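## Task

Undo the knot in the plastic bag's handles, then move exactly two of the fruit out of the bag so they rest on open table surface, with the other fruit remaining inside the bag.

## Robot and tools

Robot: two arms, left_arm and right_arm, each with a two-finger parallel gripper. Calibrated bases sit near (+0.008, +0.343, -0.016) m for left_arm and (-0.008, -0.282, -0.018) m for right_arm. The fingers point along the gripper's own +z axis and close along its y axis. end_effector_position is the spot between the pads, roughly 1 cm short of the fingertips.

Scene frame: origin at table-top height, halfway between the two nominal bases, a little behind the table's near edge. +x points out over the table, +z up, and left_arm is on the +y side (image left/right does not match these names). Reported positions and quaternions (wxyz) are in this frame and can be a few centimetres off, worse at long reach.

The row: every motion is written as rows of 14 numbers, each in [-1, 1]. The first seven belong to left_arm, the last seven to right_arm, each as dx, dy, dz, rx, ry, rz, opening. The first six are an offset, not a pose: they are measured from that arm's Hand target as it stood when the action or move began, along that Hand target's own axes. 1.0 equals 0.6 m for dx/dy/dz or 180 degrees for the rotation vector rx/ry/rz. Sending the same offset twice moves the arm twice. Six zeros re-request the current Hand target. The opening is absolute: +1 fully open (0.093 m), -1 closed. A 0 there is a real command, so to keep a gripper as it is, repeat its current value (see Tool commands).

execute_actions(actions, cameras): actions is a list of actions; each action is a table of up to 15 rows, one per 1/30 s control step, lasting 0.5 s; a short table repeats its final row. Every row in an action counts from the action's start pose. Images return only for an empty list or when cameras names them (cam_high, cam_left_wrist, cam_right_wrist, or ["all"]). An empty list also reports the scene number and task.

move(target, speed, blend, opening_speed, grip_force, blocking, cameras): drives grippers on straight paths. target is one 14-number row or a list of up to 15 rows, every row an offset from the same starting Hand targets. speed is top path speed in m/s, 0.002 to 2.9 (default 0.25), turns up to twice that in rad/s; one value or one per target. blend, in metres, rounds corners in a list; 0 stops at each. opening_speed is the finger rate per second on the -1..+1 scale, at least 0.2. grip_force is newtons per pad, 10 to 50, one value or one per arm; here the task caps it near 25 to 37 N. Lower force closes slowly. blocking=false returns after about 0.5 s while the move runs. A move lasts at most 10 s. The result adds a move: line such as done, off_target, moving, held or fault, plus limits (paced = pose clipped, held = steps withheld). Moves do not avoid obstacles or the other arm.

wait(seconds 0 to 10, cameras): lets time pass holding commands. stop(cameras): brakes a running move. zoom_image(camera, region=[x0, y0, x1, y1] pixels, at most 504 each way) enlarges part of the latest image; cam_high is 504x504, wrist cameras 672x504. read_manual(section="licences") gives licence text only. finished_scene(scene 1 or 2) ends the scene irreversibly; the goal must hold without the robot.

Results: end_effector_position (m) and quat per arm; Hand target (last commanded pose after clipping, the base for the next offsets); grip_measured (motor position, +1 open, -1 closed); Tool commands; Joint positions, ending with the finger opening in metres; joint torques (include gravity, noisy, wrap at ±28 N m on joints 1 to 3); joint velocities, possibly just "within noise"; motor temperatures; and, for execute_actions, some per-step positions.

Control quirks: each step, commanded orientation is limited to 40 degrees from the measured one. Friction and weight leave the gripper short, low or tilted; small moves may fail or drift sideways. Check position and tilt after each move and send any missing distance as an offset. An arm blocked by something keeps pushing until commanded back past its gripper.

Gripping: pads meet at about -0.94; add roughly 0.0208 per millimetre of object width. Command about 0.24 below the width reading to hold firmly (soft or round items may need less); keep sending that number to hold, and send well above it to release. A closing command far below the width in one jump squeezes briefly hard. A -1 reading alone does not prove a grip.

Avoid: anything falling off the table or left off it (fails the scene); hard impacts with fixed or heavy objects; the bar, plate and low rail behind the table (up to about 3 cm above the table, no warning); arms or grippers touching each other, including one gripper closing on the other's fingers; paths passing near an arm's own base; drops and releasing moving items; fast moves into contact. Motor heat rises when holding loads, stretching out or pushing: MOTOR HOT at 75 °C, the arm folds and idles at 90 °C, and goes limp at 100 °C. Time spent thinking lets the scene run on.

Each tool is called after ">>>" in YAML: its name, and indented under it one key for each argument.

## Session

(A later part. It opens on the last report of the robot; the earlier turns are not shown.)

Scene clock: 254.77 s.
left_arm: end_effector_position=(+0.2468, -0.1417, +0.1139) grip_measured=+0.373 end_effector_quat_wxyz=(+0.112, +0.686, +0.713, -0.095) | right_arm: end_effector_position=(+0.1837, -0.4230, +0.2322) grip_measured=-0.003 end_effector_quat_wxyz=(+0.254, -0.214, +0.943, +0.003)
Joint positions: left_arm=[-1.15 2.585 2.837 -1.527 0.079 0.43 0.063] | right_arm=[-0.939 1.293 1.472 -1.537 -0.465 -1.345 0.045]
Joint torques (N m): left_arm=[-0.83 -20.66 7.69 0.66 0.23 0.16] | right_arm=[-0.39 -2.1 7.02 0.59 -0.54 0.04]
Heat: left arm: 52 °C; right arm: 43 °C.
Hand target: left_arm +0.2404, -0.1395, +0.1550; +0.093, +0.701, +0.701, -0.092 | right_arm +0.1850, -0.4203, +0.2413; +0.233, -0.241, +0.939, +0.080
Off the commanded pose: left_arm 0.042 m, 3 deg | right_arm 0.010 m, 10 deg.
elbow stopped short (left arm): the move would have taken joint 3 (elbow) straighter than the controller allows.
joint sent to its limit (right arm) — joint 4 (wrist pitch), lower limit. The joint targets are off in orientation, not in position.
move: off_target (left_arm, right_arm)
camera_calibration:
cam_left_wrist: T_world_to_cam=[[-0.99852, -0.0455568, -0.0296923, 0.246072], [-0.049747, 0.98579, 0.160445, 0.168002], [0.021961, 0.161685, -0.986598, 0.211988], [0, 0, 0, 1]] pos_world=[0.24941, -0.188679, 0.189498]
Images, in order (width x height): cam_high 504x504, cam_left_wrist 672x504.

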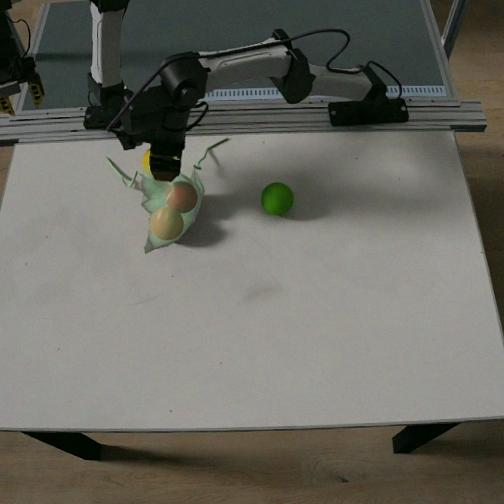

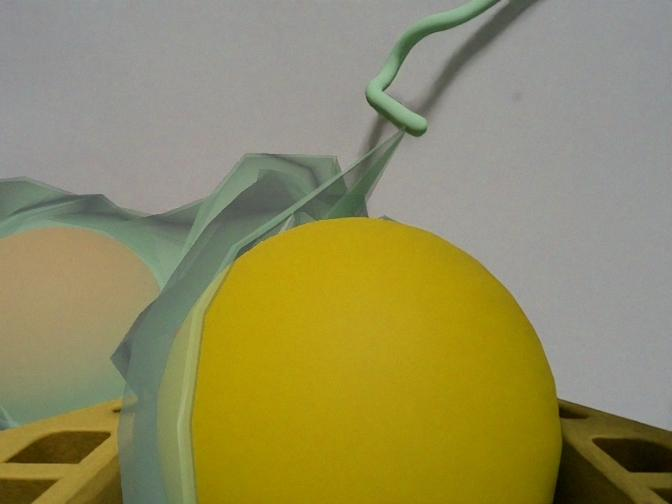

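>>> move:
  target:
    - [0,-0.092,0,0,0,0,0.2,0,0,0,0,0,0,0]
    - [0.03,-0.092,0.11,0,0,0,0.2,0,0,0,0,0,0,0]
  speed: 0.07
  cameras: ["cam_left_wrist","cam_high"]

Scene clock: 257.93 s.
left_arm: end_effector_position=(+0.1810, -0.1279, +0.0536) grip_measured=+0.373 end_effector_quat_wxyz=(+0.044, +0.707, +0.702, -0.076) | right_arm: end_effector_position=(+0.1837, -0.4230, +0.2322) grip_measured=-0.003 end_effector_quat_wxyz=(+0.254, -0.214, +0.943, +0.003)
Joint positions: left_arm=[-1.253 2.377 2.219 -1.255 0.074 0.375 0.063] | right_arm=[-0.939 1.293 1.472 -1.537 -0.465 -1.345 0.045]
Joint torques (N m): left_arm=[-0.59 -19.82 5.85 1.05 0.06 -0.27] | right_arm=[-0.51 -2.19 7.05 0.54 -0.6 0.03]
Motor temperatures (°C): left_arm=[25 54 48 37 25 26 30] | right_arm=[25 32 43 37 27 24 27]
Heat: left arm: 54 °C; right arm: 43 °C.
Hand target: left_arm +0.1853, -0.1392, +0.0865; +0.093, +0.701, +0.701, -0.092 | right_arm +0.1850, -0.4203, +0.2413; +0.233, -0.241, +0.939, +0.080
Off the commanded pose: left_arm 0.035 m, 6 deg | right_arm 0.010 m, 10 deg.
joint sent to its limit (right arm) — joint 4 (wrist pitch), lower limit. The joint targets are off in orientation, not in position.
move: off_target (left_arm, right_arm)
camera_calibration:
cam_left_wrist: T_world_to_cam=[[-0.999423, 0.00668286, 0.0333105, 0.182726], [0.0158473, 0.958965, 0.28308, 0.138822], [-0.0300519, 0.283444, -0.958518, 0.175227], [0, 0, 0, 1]] pos_world=[0.185687, -0.184014, 0.122573]
Images, in order (width x height): cam_high 504x504, cam_left_wrist 672x504.

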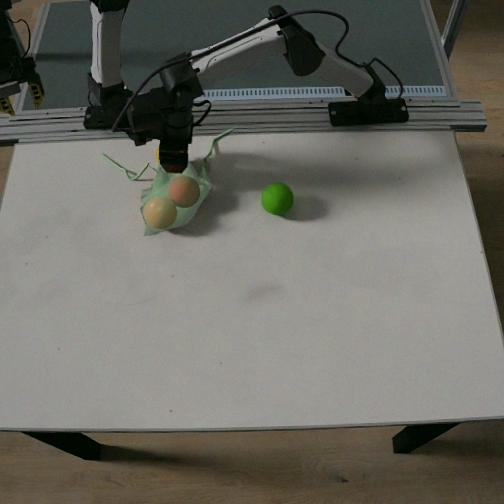

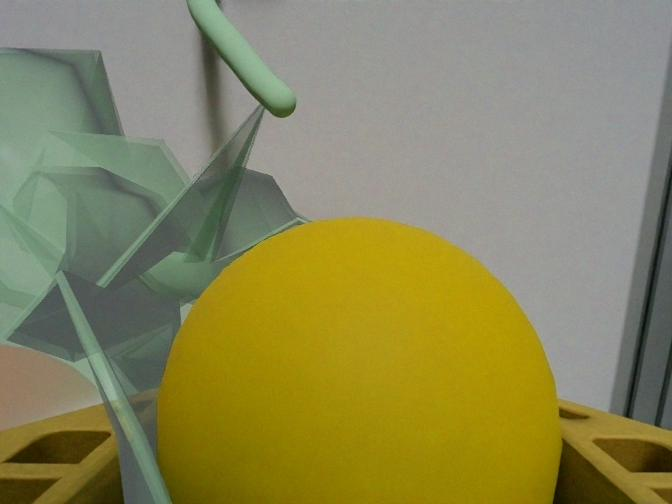

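>>> move:
  target:
    - [0.0067,0.03,0.025,0,0,0,0.2,0,0,0,0,0,0,0]
  speed: 0.05
  cameras: ["cam_left_wrist"]

Scene clock: 259.20 s.
left_arm: end_effector_position=(+0.1997, -0.1286, +0.0543) grip_measured=+0.373 end_effector_quat_wxyz=(+0.059, +0.695, +0.712, -0.080) | right_arm: end_effector_position=(+0.1837, -0.4230, +0.2322) grip_measured=-0.003 end_effector_quat_wxyz=(+0.254, -0.214, +0.943, +0.003)
Joint positions: left_arm=[-1.219 2.377 2.219 -1.224 0.074 0.377 0.063] | right_arm=[-0.939 1.293 1.472 -1.537 -0.465 -1.345 0.045]
Joint torques (N m): left_arm=[-0.44 -16.18 5.83 1.11 0.15 0.13] | right_arm=[-0.39 -2.15 7.04 0.55 -0.62 0.01]
Motor temperatures (°C): left_arm=[25 55 48 37 25 26 30] | right_arm=[25 32 43 37 27 24 27]
Heat: left arm: 55 °C; right arm: 43 °C.
Hand target: left_arm +0.2033, -0.1392, +0.0710; +0.093, +0.701, +0.701, -0.092 | right_arm +0.1850, -0.4203, +0.2413; +0.233, -0.241, +0.939, +0.080
Off the commanded pose: left_arm 0.020 m, 4 deg | right_arm 0.010 m, 10 deg.
joint sent to its limit (right arm) — joint 4 (wrist pitch), lower limit. The joint targets are off in orientation, not in position.
move: off_target (left_arm, right_arm)
camera_calibration:
cam_left_wrist: T_world_to_cam=[[-0.999436, -0.0257041, 0.0216076, 0.197925], [-0.0192949, 0.966232, 0.25695, 0.148393], [-0.0274826, 0.256389, -0.966183, 0.173069], [0, 0, 0, 1]] pos_world=[0.205433, -0.182668, 0.12481]
Images, in order (width x height): cam_left_wrist 672x504.

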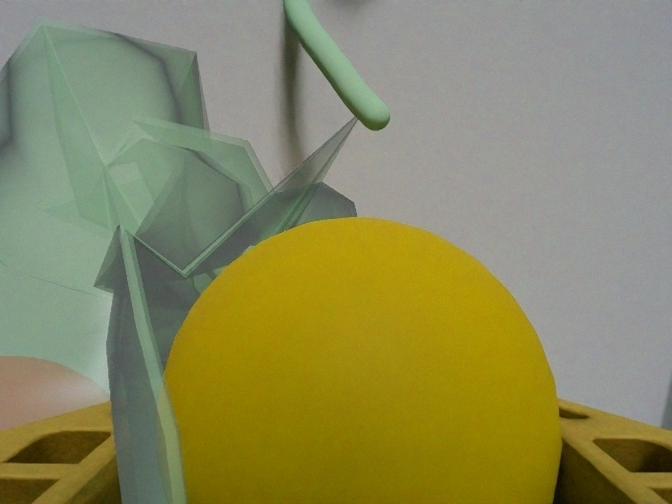

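Lower ~15 mm, then open slowly.

>>> move:
  target:
    - [0.0065,0,0.03,0,0,0,0.2,0,0,0,0,0,0,0]
  speed: 0.05

Scene clock: 260.27 s.
left_arm: end_effector_position=(+0.1994, -0.1289, +0.0387) grip_measured=+0.373 end_effector_quat_wxyz=(+0.058, +0.695, +0.712, -0.080) | right_arm: end_effector_position=(+0.1837, -0.4230, +0.2322) grip_measured=-0.003 end_effector_quat_wxyz=(+0.254, -0.214, +0.943, +0.003)
Joint positions: left_arm=[-1.219 2.377 2.158 -1.165 0.074 0.377 0.063] | right_arm=[-0.939 1.293 1.472 -1.537 -0.465 -1.345 0.045]
Joint torques (N m): left_arm=[-0.43 -16.36 5.04 1.24 0.1 0.12] | right_arm=[-0.57 -2.13 7.15 0.53 -0.56 0.02]
Motor temperatures (°C): left_arm=[25 55 48 37 25 26 30] | right_arm=[25 32 43 37 27 24 27]
Heat: left arm: 55 °C; right arm: 43 °C.
Hand target: left_arm +0.2033, -0.1401, +0.0526; +0.093, +0.701, +0.701, -0.092 | right_arm +0.1850, -0.4203, +0.2413; +0.233, -0.241, +0.939, +0.080
Off the commanded pose: left_arm 0.018 m, 4 deg | right_arm 0.010 m, 10 deg.
joint sent to its limit (right arm) — joint 4 (wrist pitch), lower limit. The joint targets are off in orientation, not in position.
move: off_target (left_arm, right_arm)

>>> move:
  target:
    - [0,0,0,0,0,0,0.65,0,0,0,0,0,0,0]
  opening_speed: 0.3
  cameras: ["cam_left_wrist","cam_high"]

Scene clock: 262.40 s.
left_arm: end_effector_position=(+0.2000, -0.1305, +0.0367) grip_measured=+0.648 end_effector_quat_wxyz=(+0.061, +0.695, +0.712, -0.081) | right_arm: end_effector_position=(+0.1837, -0.4230, +0.2322) grip_measured=-0.003 end_effector_quat_wxyz=(+0.254, -0.214, +0.943, +0.003)
Joint positions: left_arm=[-1.219 2.377 2.149 -1.148 0.074 0.377 0.076] | right_arm=[-0.939 1.293 1.472 -1.537 -0.465 -1.345 0.045]
Joint torques (N m): left_arm=[-0.42 -16.54 5.63 1.11 0.15 0.13] | right_arm=[-0.44 -2.18 7.13 0.56 -0.59 0.04]
Motor temperatures (°C): left_arm=[25 56 47 37 25 26 30] | right_arm=[25 32 43 37 27 24 27]
Heat: left arm: 56 °C; right arm: 43 °C.
Hand target: left_arm +0.2033, -0.1401, +0.0526; +0.093, +0.701, +0.701, -0.092 | right_arm +0.1850, -0.4203, +0.2413; +0.233, -0.241, +0.939, +0.080
Off the commanded pose: left_arm 0.019 m, 4 deg | right_arm 0.010 m, 10 deg.
joint sent to its limit (right arm) — joint 4 (wrist pitch), lower limit. The joint targets are off in orientation, not in position.
move: off_target (left_arm, right_arm)
camera_calibration:
cam_left_wrist: T_world_to_cam=[[-0.99949, -0.0253336, 0.0194363, 0.198576], [-0.0196283, 0.96758, 0.2518, 0.155269], [-0.0251852, 0.25129, -0.967584, 0.155495], [0, 0, 0, 1]] pos_world=[0.205439, -0.184279, 0.107498]
Images, in order (width x height): cam_high 504x504, cam_left_wrist 672x504.

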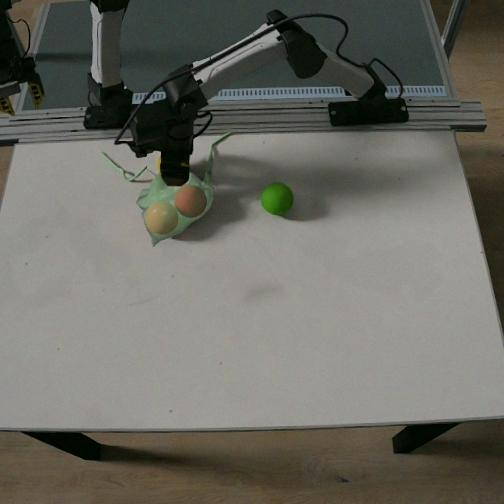

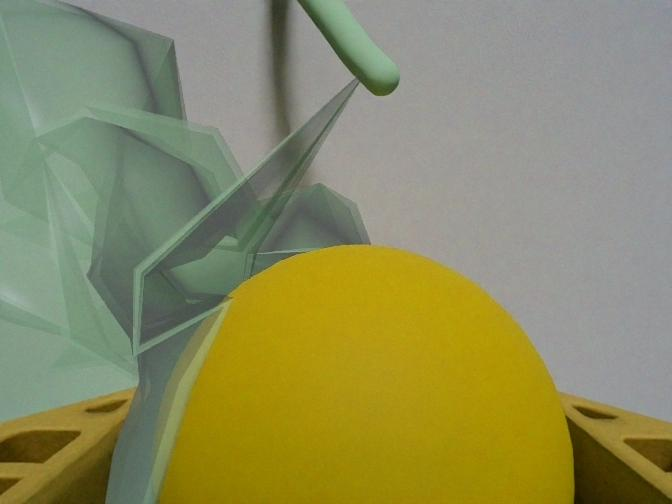

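>>> move:
  target:
    - [0,0,0,0,0,0,0.9,0,0,0,0,0,0,0]
    - [0.03,0.0,-0.17,0,0,0,0.9,0,0,0,0,0,0,0]
  speed: 0.08
  cameras: ["cam_left_wrist","cam_high"]

>>> zoom_image:
  camera: "cam_high"
  region: [60, 110, 240, 290]

Scene clock: 265.70 s.
left_arm: end_effector_position=(+0.2048, -0.0985, +0.1140) grip_measured=+0.898 end_effector_quat_wxyz=(+0.068, +0.695, +0.712, -0.081) | right_arm: end_effector_position=(+0.1837, -0.4230, +0.2322) grip_measured=-0.003 end_effector_quat_wxyz=(+0.254, -0.214, +0.943, +0.003)
Joint positions: left_arm=[-1.189 2.249 2.237 -1.355 0.074 0.408 0.088] | right_arm=[-0.939 1.293 1.472 -1.537 -0.465 -1.345 0.045]
Joint torques (N m): left_arm=[-0.29 -17.54 8.39 0.52 0.23 0.14] | right_arm=[-0.42 -2.29 7.13 0.54 -0.61 0.01]
Motor temperatures (°C): left_arm=[25 58 47 36 25 26 30] | right_arm=[25 32 43 37 27 24 27]
Heat: left arm: 58 °C; right arm: 43 °C.
Hand target: left_arm +0.2032, -0.0963, +0.1465; +0.093, +0.701, +0.701, -0.092 | right_arm +0.1850, -0.4203, +0.2413; +0.233, -0.241, +0.939, +0.080
Off the commanded pose: left_arm 0.033 m, 3 deg | right_arm 0.010 m, 10 deg.
joint sent to its limit (right arm) — joint 4 (wrist pitch), lower limit. The joint targets are off in orientation, not in position.
move: off_target (left_arm, right_arm)
camera_calibration:
cam_left_wrist: T_world_to_cam=[[-0.999619, -0.0259486, 0.00939075, 0.203803], [-0.0228756, 0.969521, 0.24394, 0.106668], [-0.0154344, 0.243632, -0.969745, 0.219867], [0, 0, 0, 1]] pos_world=[0.209559, -0.151696, 0.18528]
Images, in order (width x height): cam_high 504x504, cam_left_wrist 672x504.

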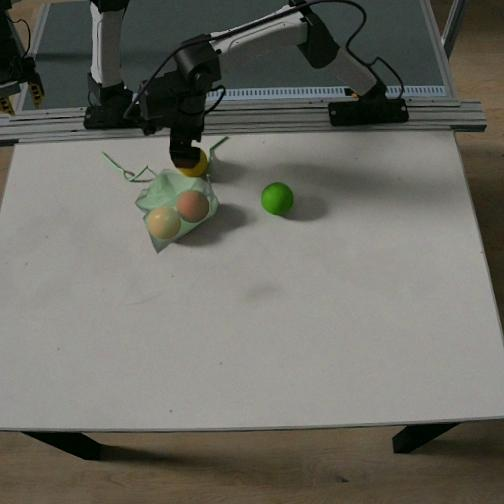

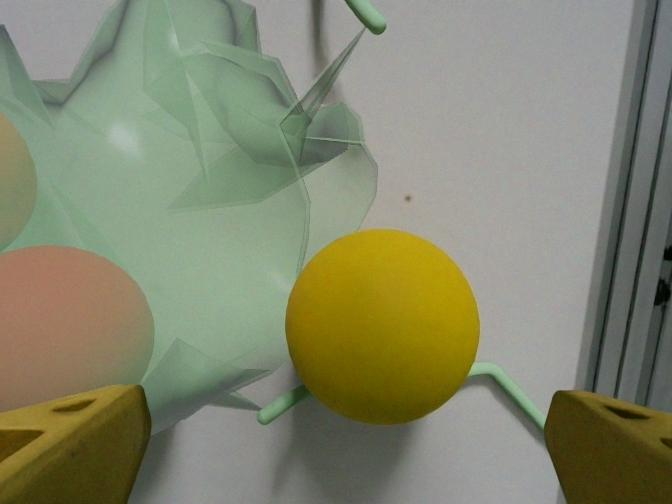

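Scaled by 2.800 from the camera's 504x504 image, which has a finer 720x720 frame.

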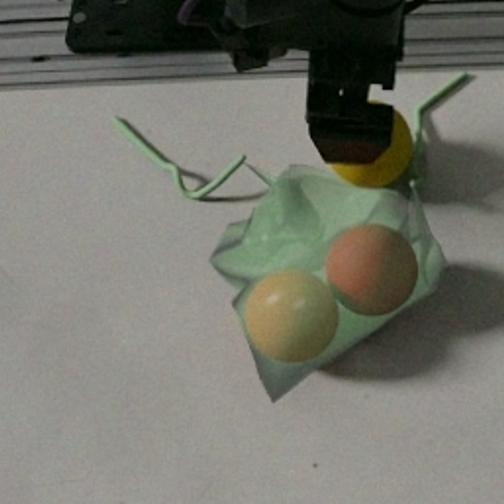

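>>> move:
  target:
    - [0.0,-0.0257,0,0,0,0,0.8,0,0,0,0,0,0,0]
    - [0.042,-0.0257,0.142,0,0,0,0.8,0,0,0,0,0,0,0]
  speed: 0.06
  cameras: ["cam_left_wrist"]

Scene clock: 269.00 s.
left_arm: end_effector_position=(+0.1839, -0.0828, +0.0310) grip_measured=+0.802 end_effector_quat_wxyz=(+0.050, +0.703, +0.705, -0.075) | right_arm: end_effector_position=(+0.1837, -0.4230, +0.2322) grip_measured=-0.003 end_effector_quat_wxyz=(+0.254, -0.214, +0.943, +0.003)
Joint positions: left_arm=[-1.21 2.173 1.785 -1.016 0.074 0.408 0.084] | right_arm=[-0.939 1.293 1.472 -1.537 -0.465 -1.345 0.045]
Joint torques (N m): left_arm=[-0.35 -17.54 5.59 1.05 0.19 -0.12] | right_arm=[-0.4 -2.03 7.05 0.54 -0.64 0.01]
Motor temperatures (°C): left_arm=[25 58 47 36 25 26 30] | right_arm=[25 32 43 37 27 24 27]
Heat: left arm: 58 °C; right arm: 43 °C.
Hand target: left_arm +0.1878, -0.0940, +0.0576; +0.092, +0.701, +0.701, -0.092 | right_arm +0.1850, -0.4203, +0.2413; +0.233, -0.241, +0.939, +0.080
Off the commanded pose: left_arm 0.029 m, 5 deg | right_arm 0.010 m, 10 deg.
joint sent to its limit (right arm) — joint 4 (wrist pitch), lower limit. The joint targets are off in orientation, not in position.
move: off_target (left_arm, right_arm)
camera_calibration:
cam_left_wrist: T_world_to_cam=[[-0.999705, -0.00399592, 0.0239733, 0.185563], [0.00275895, 0.961357, 0.275292, 0.10481], [-0.0241469, 0.275277, -0.961062, 0.139176], [0, 0, 0, 1]] pos_world=[0.18858, -0.13833, 0.100455]
Images, in order (width x height): cam_left_wrist 672x504.

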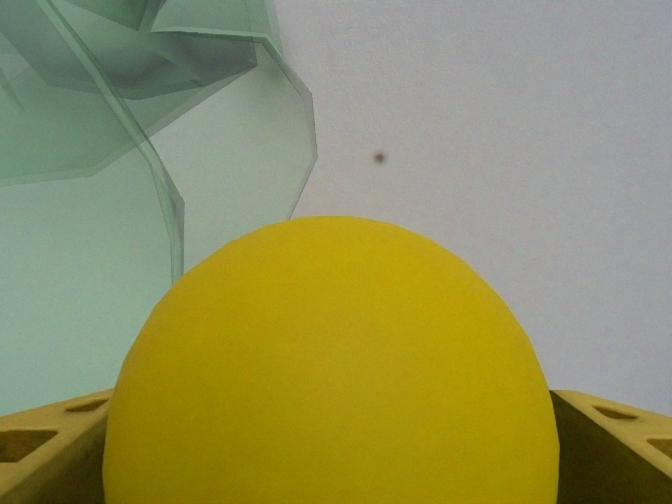

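>>> move:
  target:
    - [0,0,0,0,0,0,0.2,0,0,0,0,0,0,0]
    - [-0.043,0,-0.161,0,0,0,0.2,0,0,0,0,0,0,0]
    - [0.166,0.02,-0.217,0,0,0,0.2,0,0,0,0,0,0,0]
    - [0.2,0.02,-0.09,0,0,0,0.2,0,0,0,0,0,0,0]
  speed: 0.1
  opening_speed: 0.6
  cameras: ["cam_left_wrist","cam_high"]

Scene clock: 275.73 s.
left_arm: end_effector_position=(+0.1966, +0.0457, +0.0665) grip_measured=+0.332 end_effector_quat_wxyz=(+0.061, +0.695, +0.713, -0.076) | right_arm: end_effector_position=(+0.1837, -0.4230, +0.2322) grip_measured=-0.003 end_effector_quat_wxyz=(+0.254, -0.214, +0.943, +0.003)
Joint positions: left_arm=[-1.018 1.722 1.299 -0.975 0.101 0.576 0.061] | right_arm=[-0.939 1.293 1.472 -1.537 -0.465 -1.345 0.045]
Joint torques (N m): left_arm=[-0.1 -10.62 5.64 1.06 0.4 0.15] | right_arm=[-0.51 -2 7.16 0.53 -0.56 0.02]
Motor temperatures (°C): left_arm=[25 58 47 36 25 26 30] | right_arm=[25 32 43 37 27 24 27]
Heat: left arm: 58 °C; right arm: 43 °C.
Hand target: left_arm +0.1997, +0.0359, +0.0788; +0.093, +0.701, +0.701, -0.092 | right_arm +0.1850, -0.4203, +0.2413; +0.233, -0.241, +0.939, +0.080
Off the commanded pose: left_arm 0.016 m, 4 deg | right_arm 0.010 m, 10 deg.
joint sent to its limit (right arm) — joint 4 (wrist pitch), lower limit. The joint targets are off in orientation, not in position.
move: off_target (left_arm, right_arm)
camera_calibration:
cam_left_wrist: T_world_to_cam=[[-0.999569, -0.0265713, 0.0124523, 0.199731], [-0.0224232, 0.965356, 0.259971, -0.0228066], [-0.0189287, 0.25958, -0.965536, 0.138241], [0, 0, 0, 1]] pos_world=[0.20175, -0.00856086, 0.136918]
Images, in order (width x height): cam_high 504x504, cam_left_wrist 672x504.

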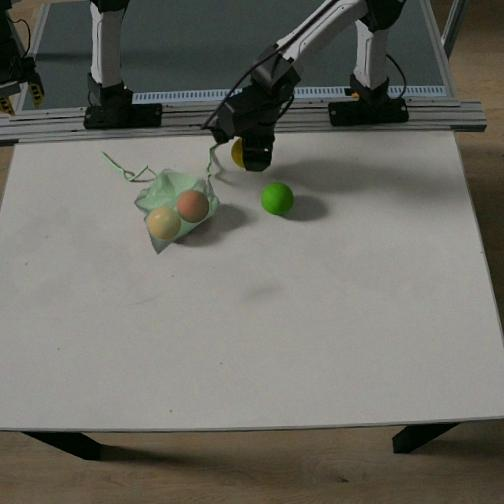

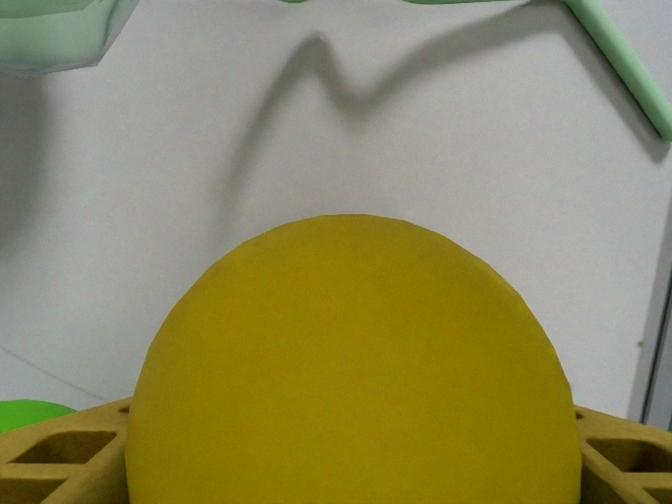

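>>> move:
  target:
    - [0.015,0,0.055,0,0,0,0.2,0,0,0,0,0,0,0]
  speed: 0.06

Scene clock: 277.23 s.
left_arm: end_effector_position=(+0.1969, +0.0458, +0.0412) grip_measured=+0.332 end_effector_quat_wxyz=(+0.074, +0.694, +0.711, -0.079) | right_arm: end_effector_position=(+0.1837, -0.4230, +0.2322) grip_measured=-0.003 end_effector_quat_wxyz=(+0.254, -0.214, +0.943, +0.003)
Joint positions: left_arm=[-1.015 1.725 1.194 -0.841 0.102 0.579 0.061] | right_arm=[-0.939 1.293 1.472 -1.537 -0.465 -1.345 0.045]
Joint torques (N m): left_arm=[-0.06 -7.99 5.56 1.14 0.35 0.15] | right_arm=[-0.49 -2.13 7.05 0.54 -0.62 0.04]
Motor temperatures (°C): left_arm=[25 57 47 36 25 26 30] | right_arm=[25 32 43 37 27 24 26]
Heat: left arm: 57 °C; right arm: 43 °C.
Hand target: left_arm +0.1997, +0.0360, +0.0446; +0.093, +0.701, +0.701, -0.092 | right_arm +0.1850, -0.4203, +0.2413; +0.233, -0.241, +0.939, +0.080
Off the commanded pose: left_arm 0.011 m, 3 deg | right_arm 0.010 m, 10 deg.
joint sent to its limit (right arm) — joint 4 (wrist pitch), lower limit. The joint targets are off in orientation, not in position.
move: off_target (left_arm, right_arm)

>>> move:
  target:
    - [0.004,0,0.018,0,0,0,0.2,0,0,0,0,0,0,0]
    - [0.004,0,0.018,0,0,0,0.8,0,0,0,0,0,0,0]
    - [0.0,0,-0.2,0,0,0,0.8,0,0,0,0,0,0,0]
  speed: 0.06
  opening_speed: 0.4
  cameras: ["cam_left_wrist","cam_high"]

>>> zoom_image:
  camera: "cam_high"
  region: [90, 110, 320, 290]

Scene clock: 283.50 s.
left_arm: end_effector_position=(+0.2031, +0.0670, +0.1405) grip_measured=+0.798 end_effector_quat_wxyz=(+0.075, +0.694, +0.711, -0.081) | right_arm: end_effector_position=(+0.1837, -0.4230, +0.2322) grip_measured=-0.003 end_effector_quat_wxyz=(+0.254, -0.214, +0.943, +0.003)
Joint positions: left_arm=[-0.965 1.626 1.483 -1.229 0.115 0.628 0.083] | right_arm=[-0.939 1.293 1.472 -1.537 -0.465 -1.345 0.045]
Joint torques (N m): left_arm=[-0.13 -10.45 8.42 0.47 0.4 0.14] | right_arm=[-0.23 -2.14 7.17 0.53 -0.62 0.03]
Motor temperatures (°C): left_arm=[25 55 47 35 25 26 30] | right_arm=[25 32 43 36 27 24 26]
Heat: left arm: 55 °C; right arm: 43 °C.
Hand target: left_arm +0.1996, +0.0671, +0.1605; +0.093, +0.701, +0.701, -0.092 | right_arm +0.1850, -0.4203, +0.2413; +0.233, -0.241, +0.939, +0.080
Off the commanded pose: left_arm 0.020 m, 3 deg | right_arm 0.010 m, 10 deg.
joint sent to its limit (right arm) — joint 4 (wrist pitch), lower limit. The joint targets are off in orientation, not in position.
move: off_target (left_arm, right_arm); target 2's new opening was sent with left_arm's hand 0.010 m and 3 deg from that target
camera_calibration:
cam_left_wrist: T_world_to_cam=[[-0.999615, -0.0277152, -0.0012042, 0.207858], [-0.0272306, 0.971994, 0.233424, -0.0580986], [-0.00529892, 0.233367, -0.972374, 0.204186], [0, 0, 0, 1]] pos_world=[0.207278, 0.0145821, 0.212357]
Images, in order (width x height): cam_high 504x504, cam_left_wrist 672x504.

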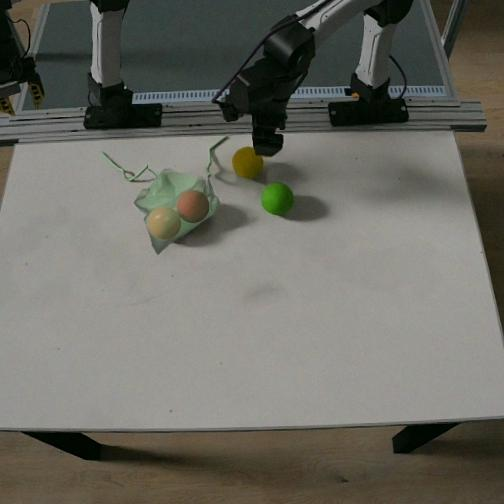

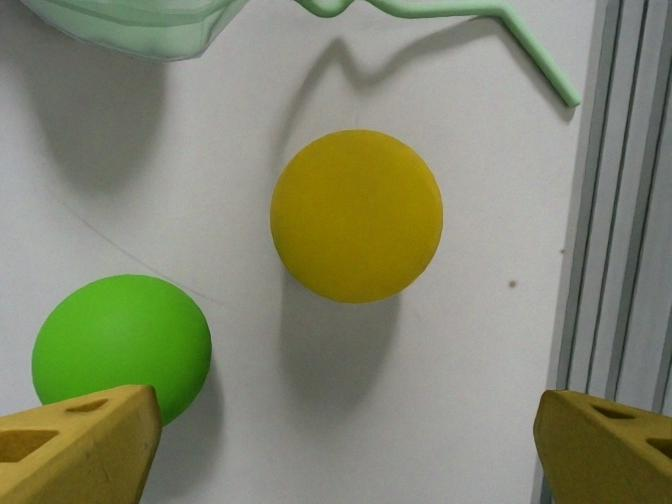

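Scaled by 2.191 from the camera's 504x504 image, which has a finer 720x720 frame.

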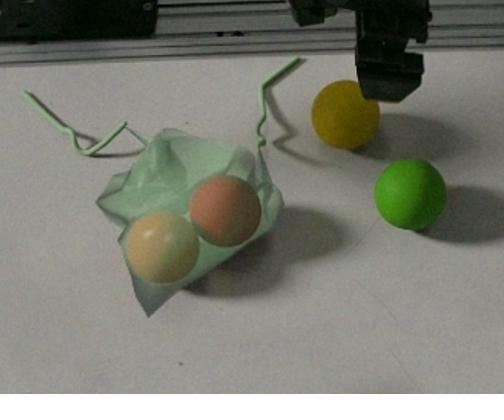

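Done: both fruit are out, the rest are in the bag, and everything is still.

>>> finished_scene:
  scene: 1

The scene is finished: the task was done.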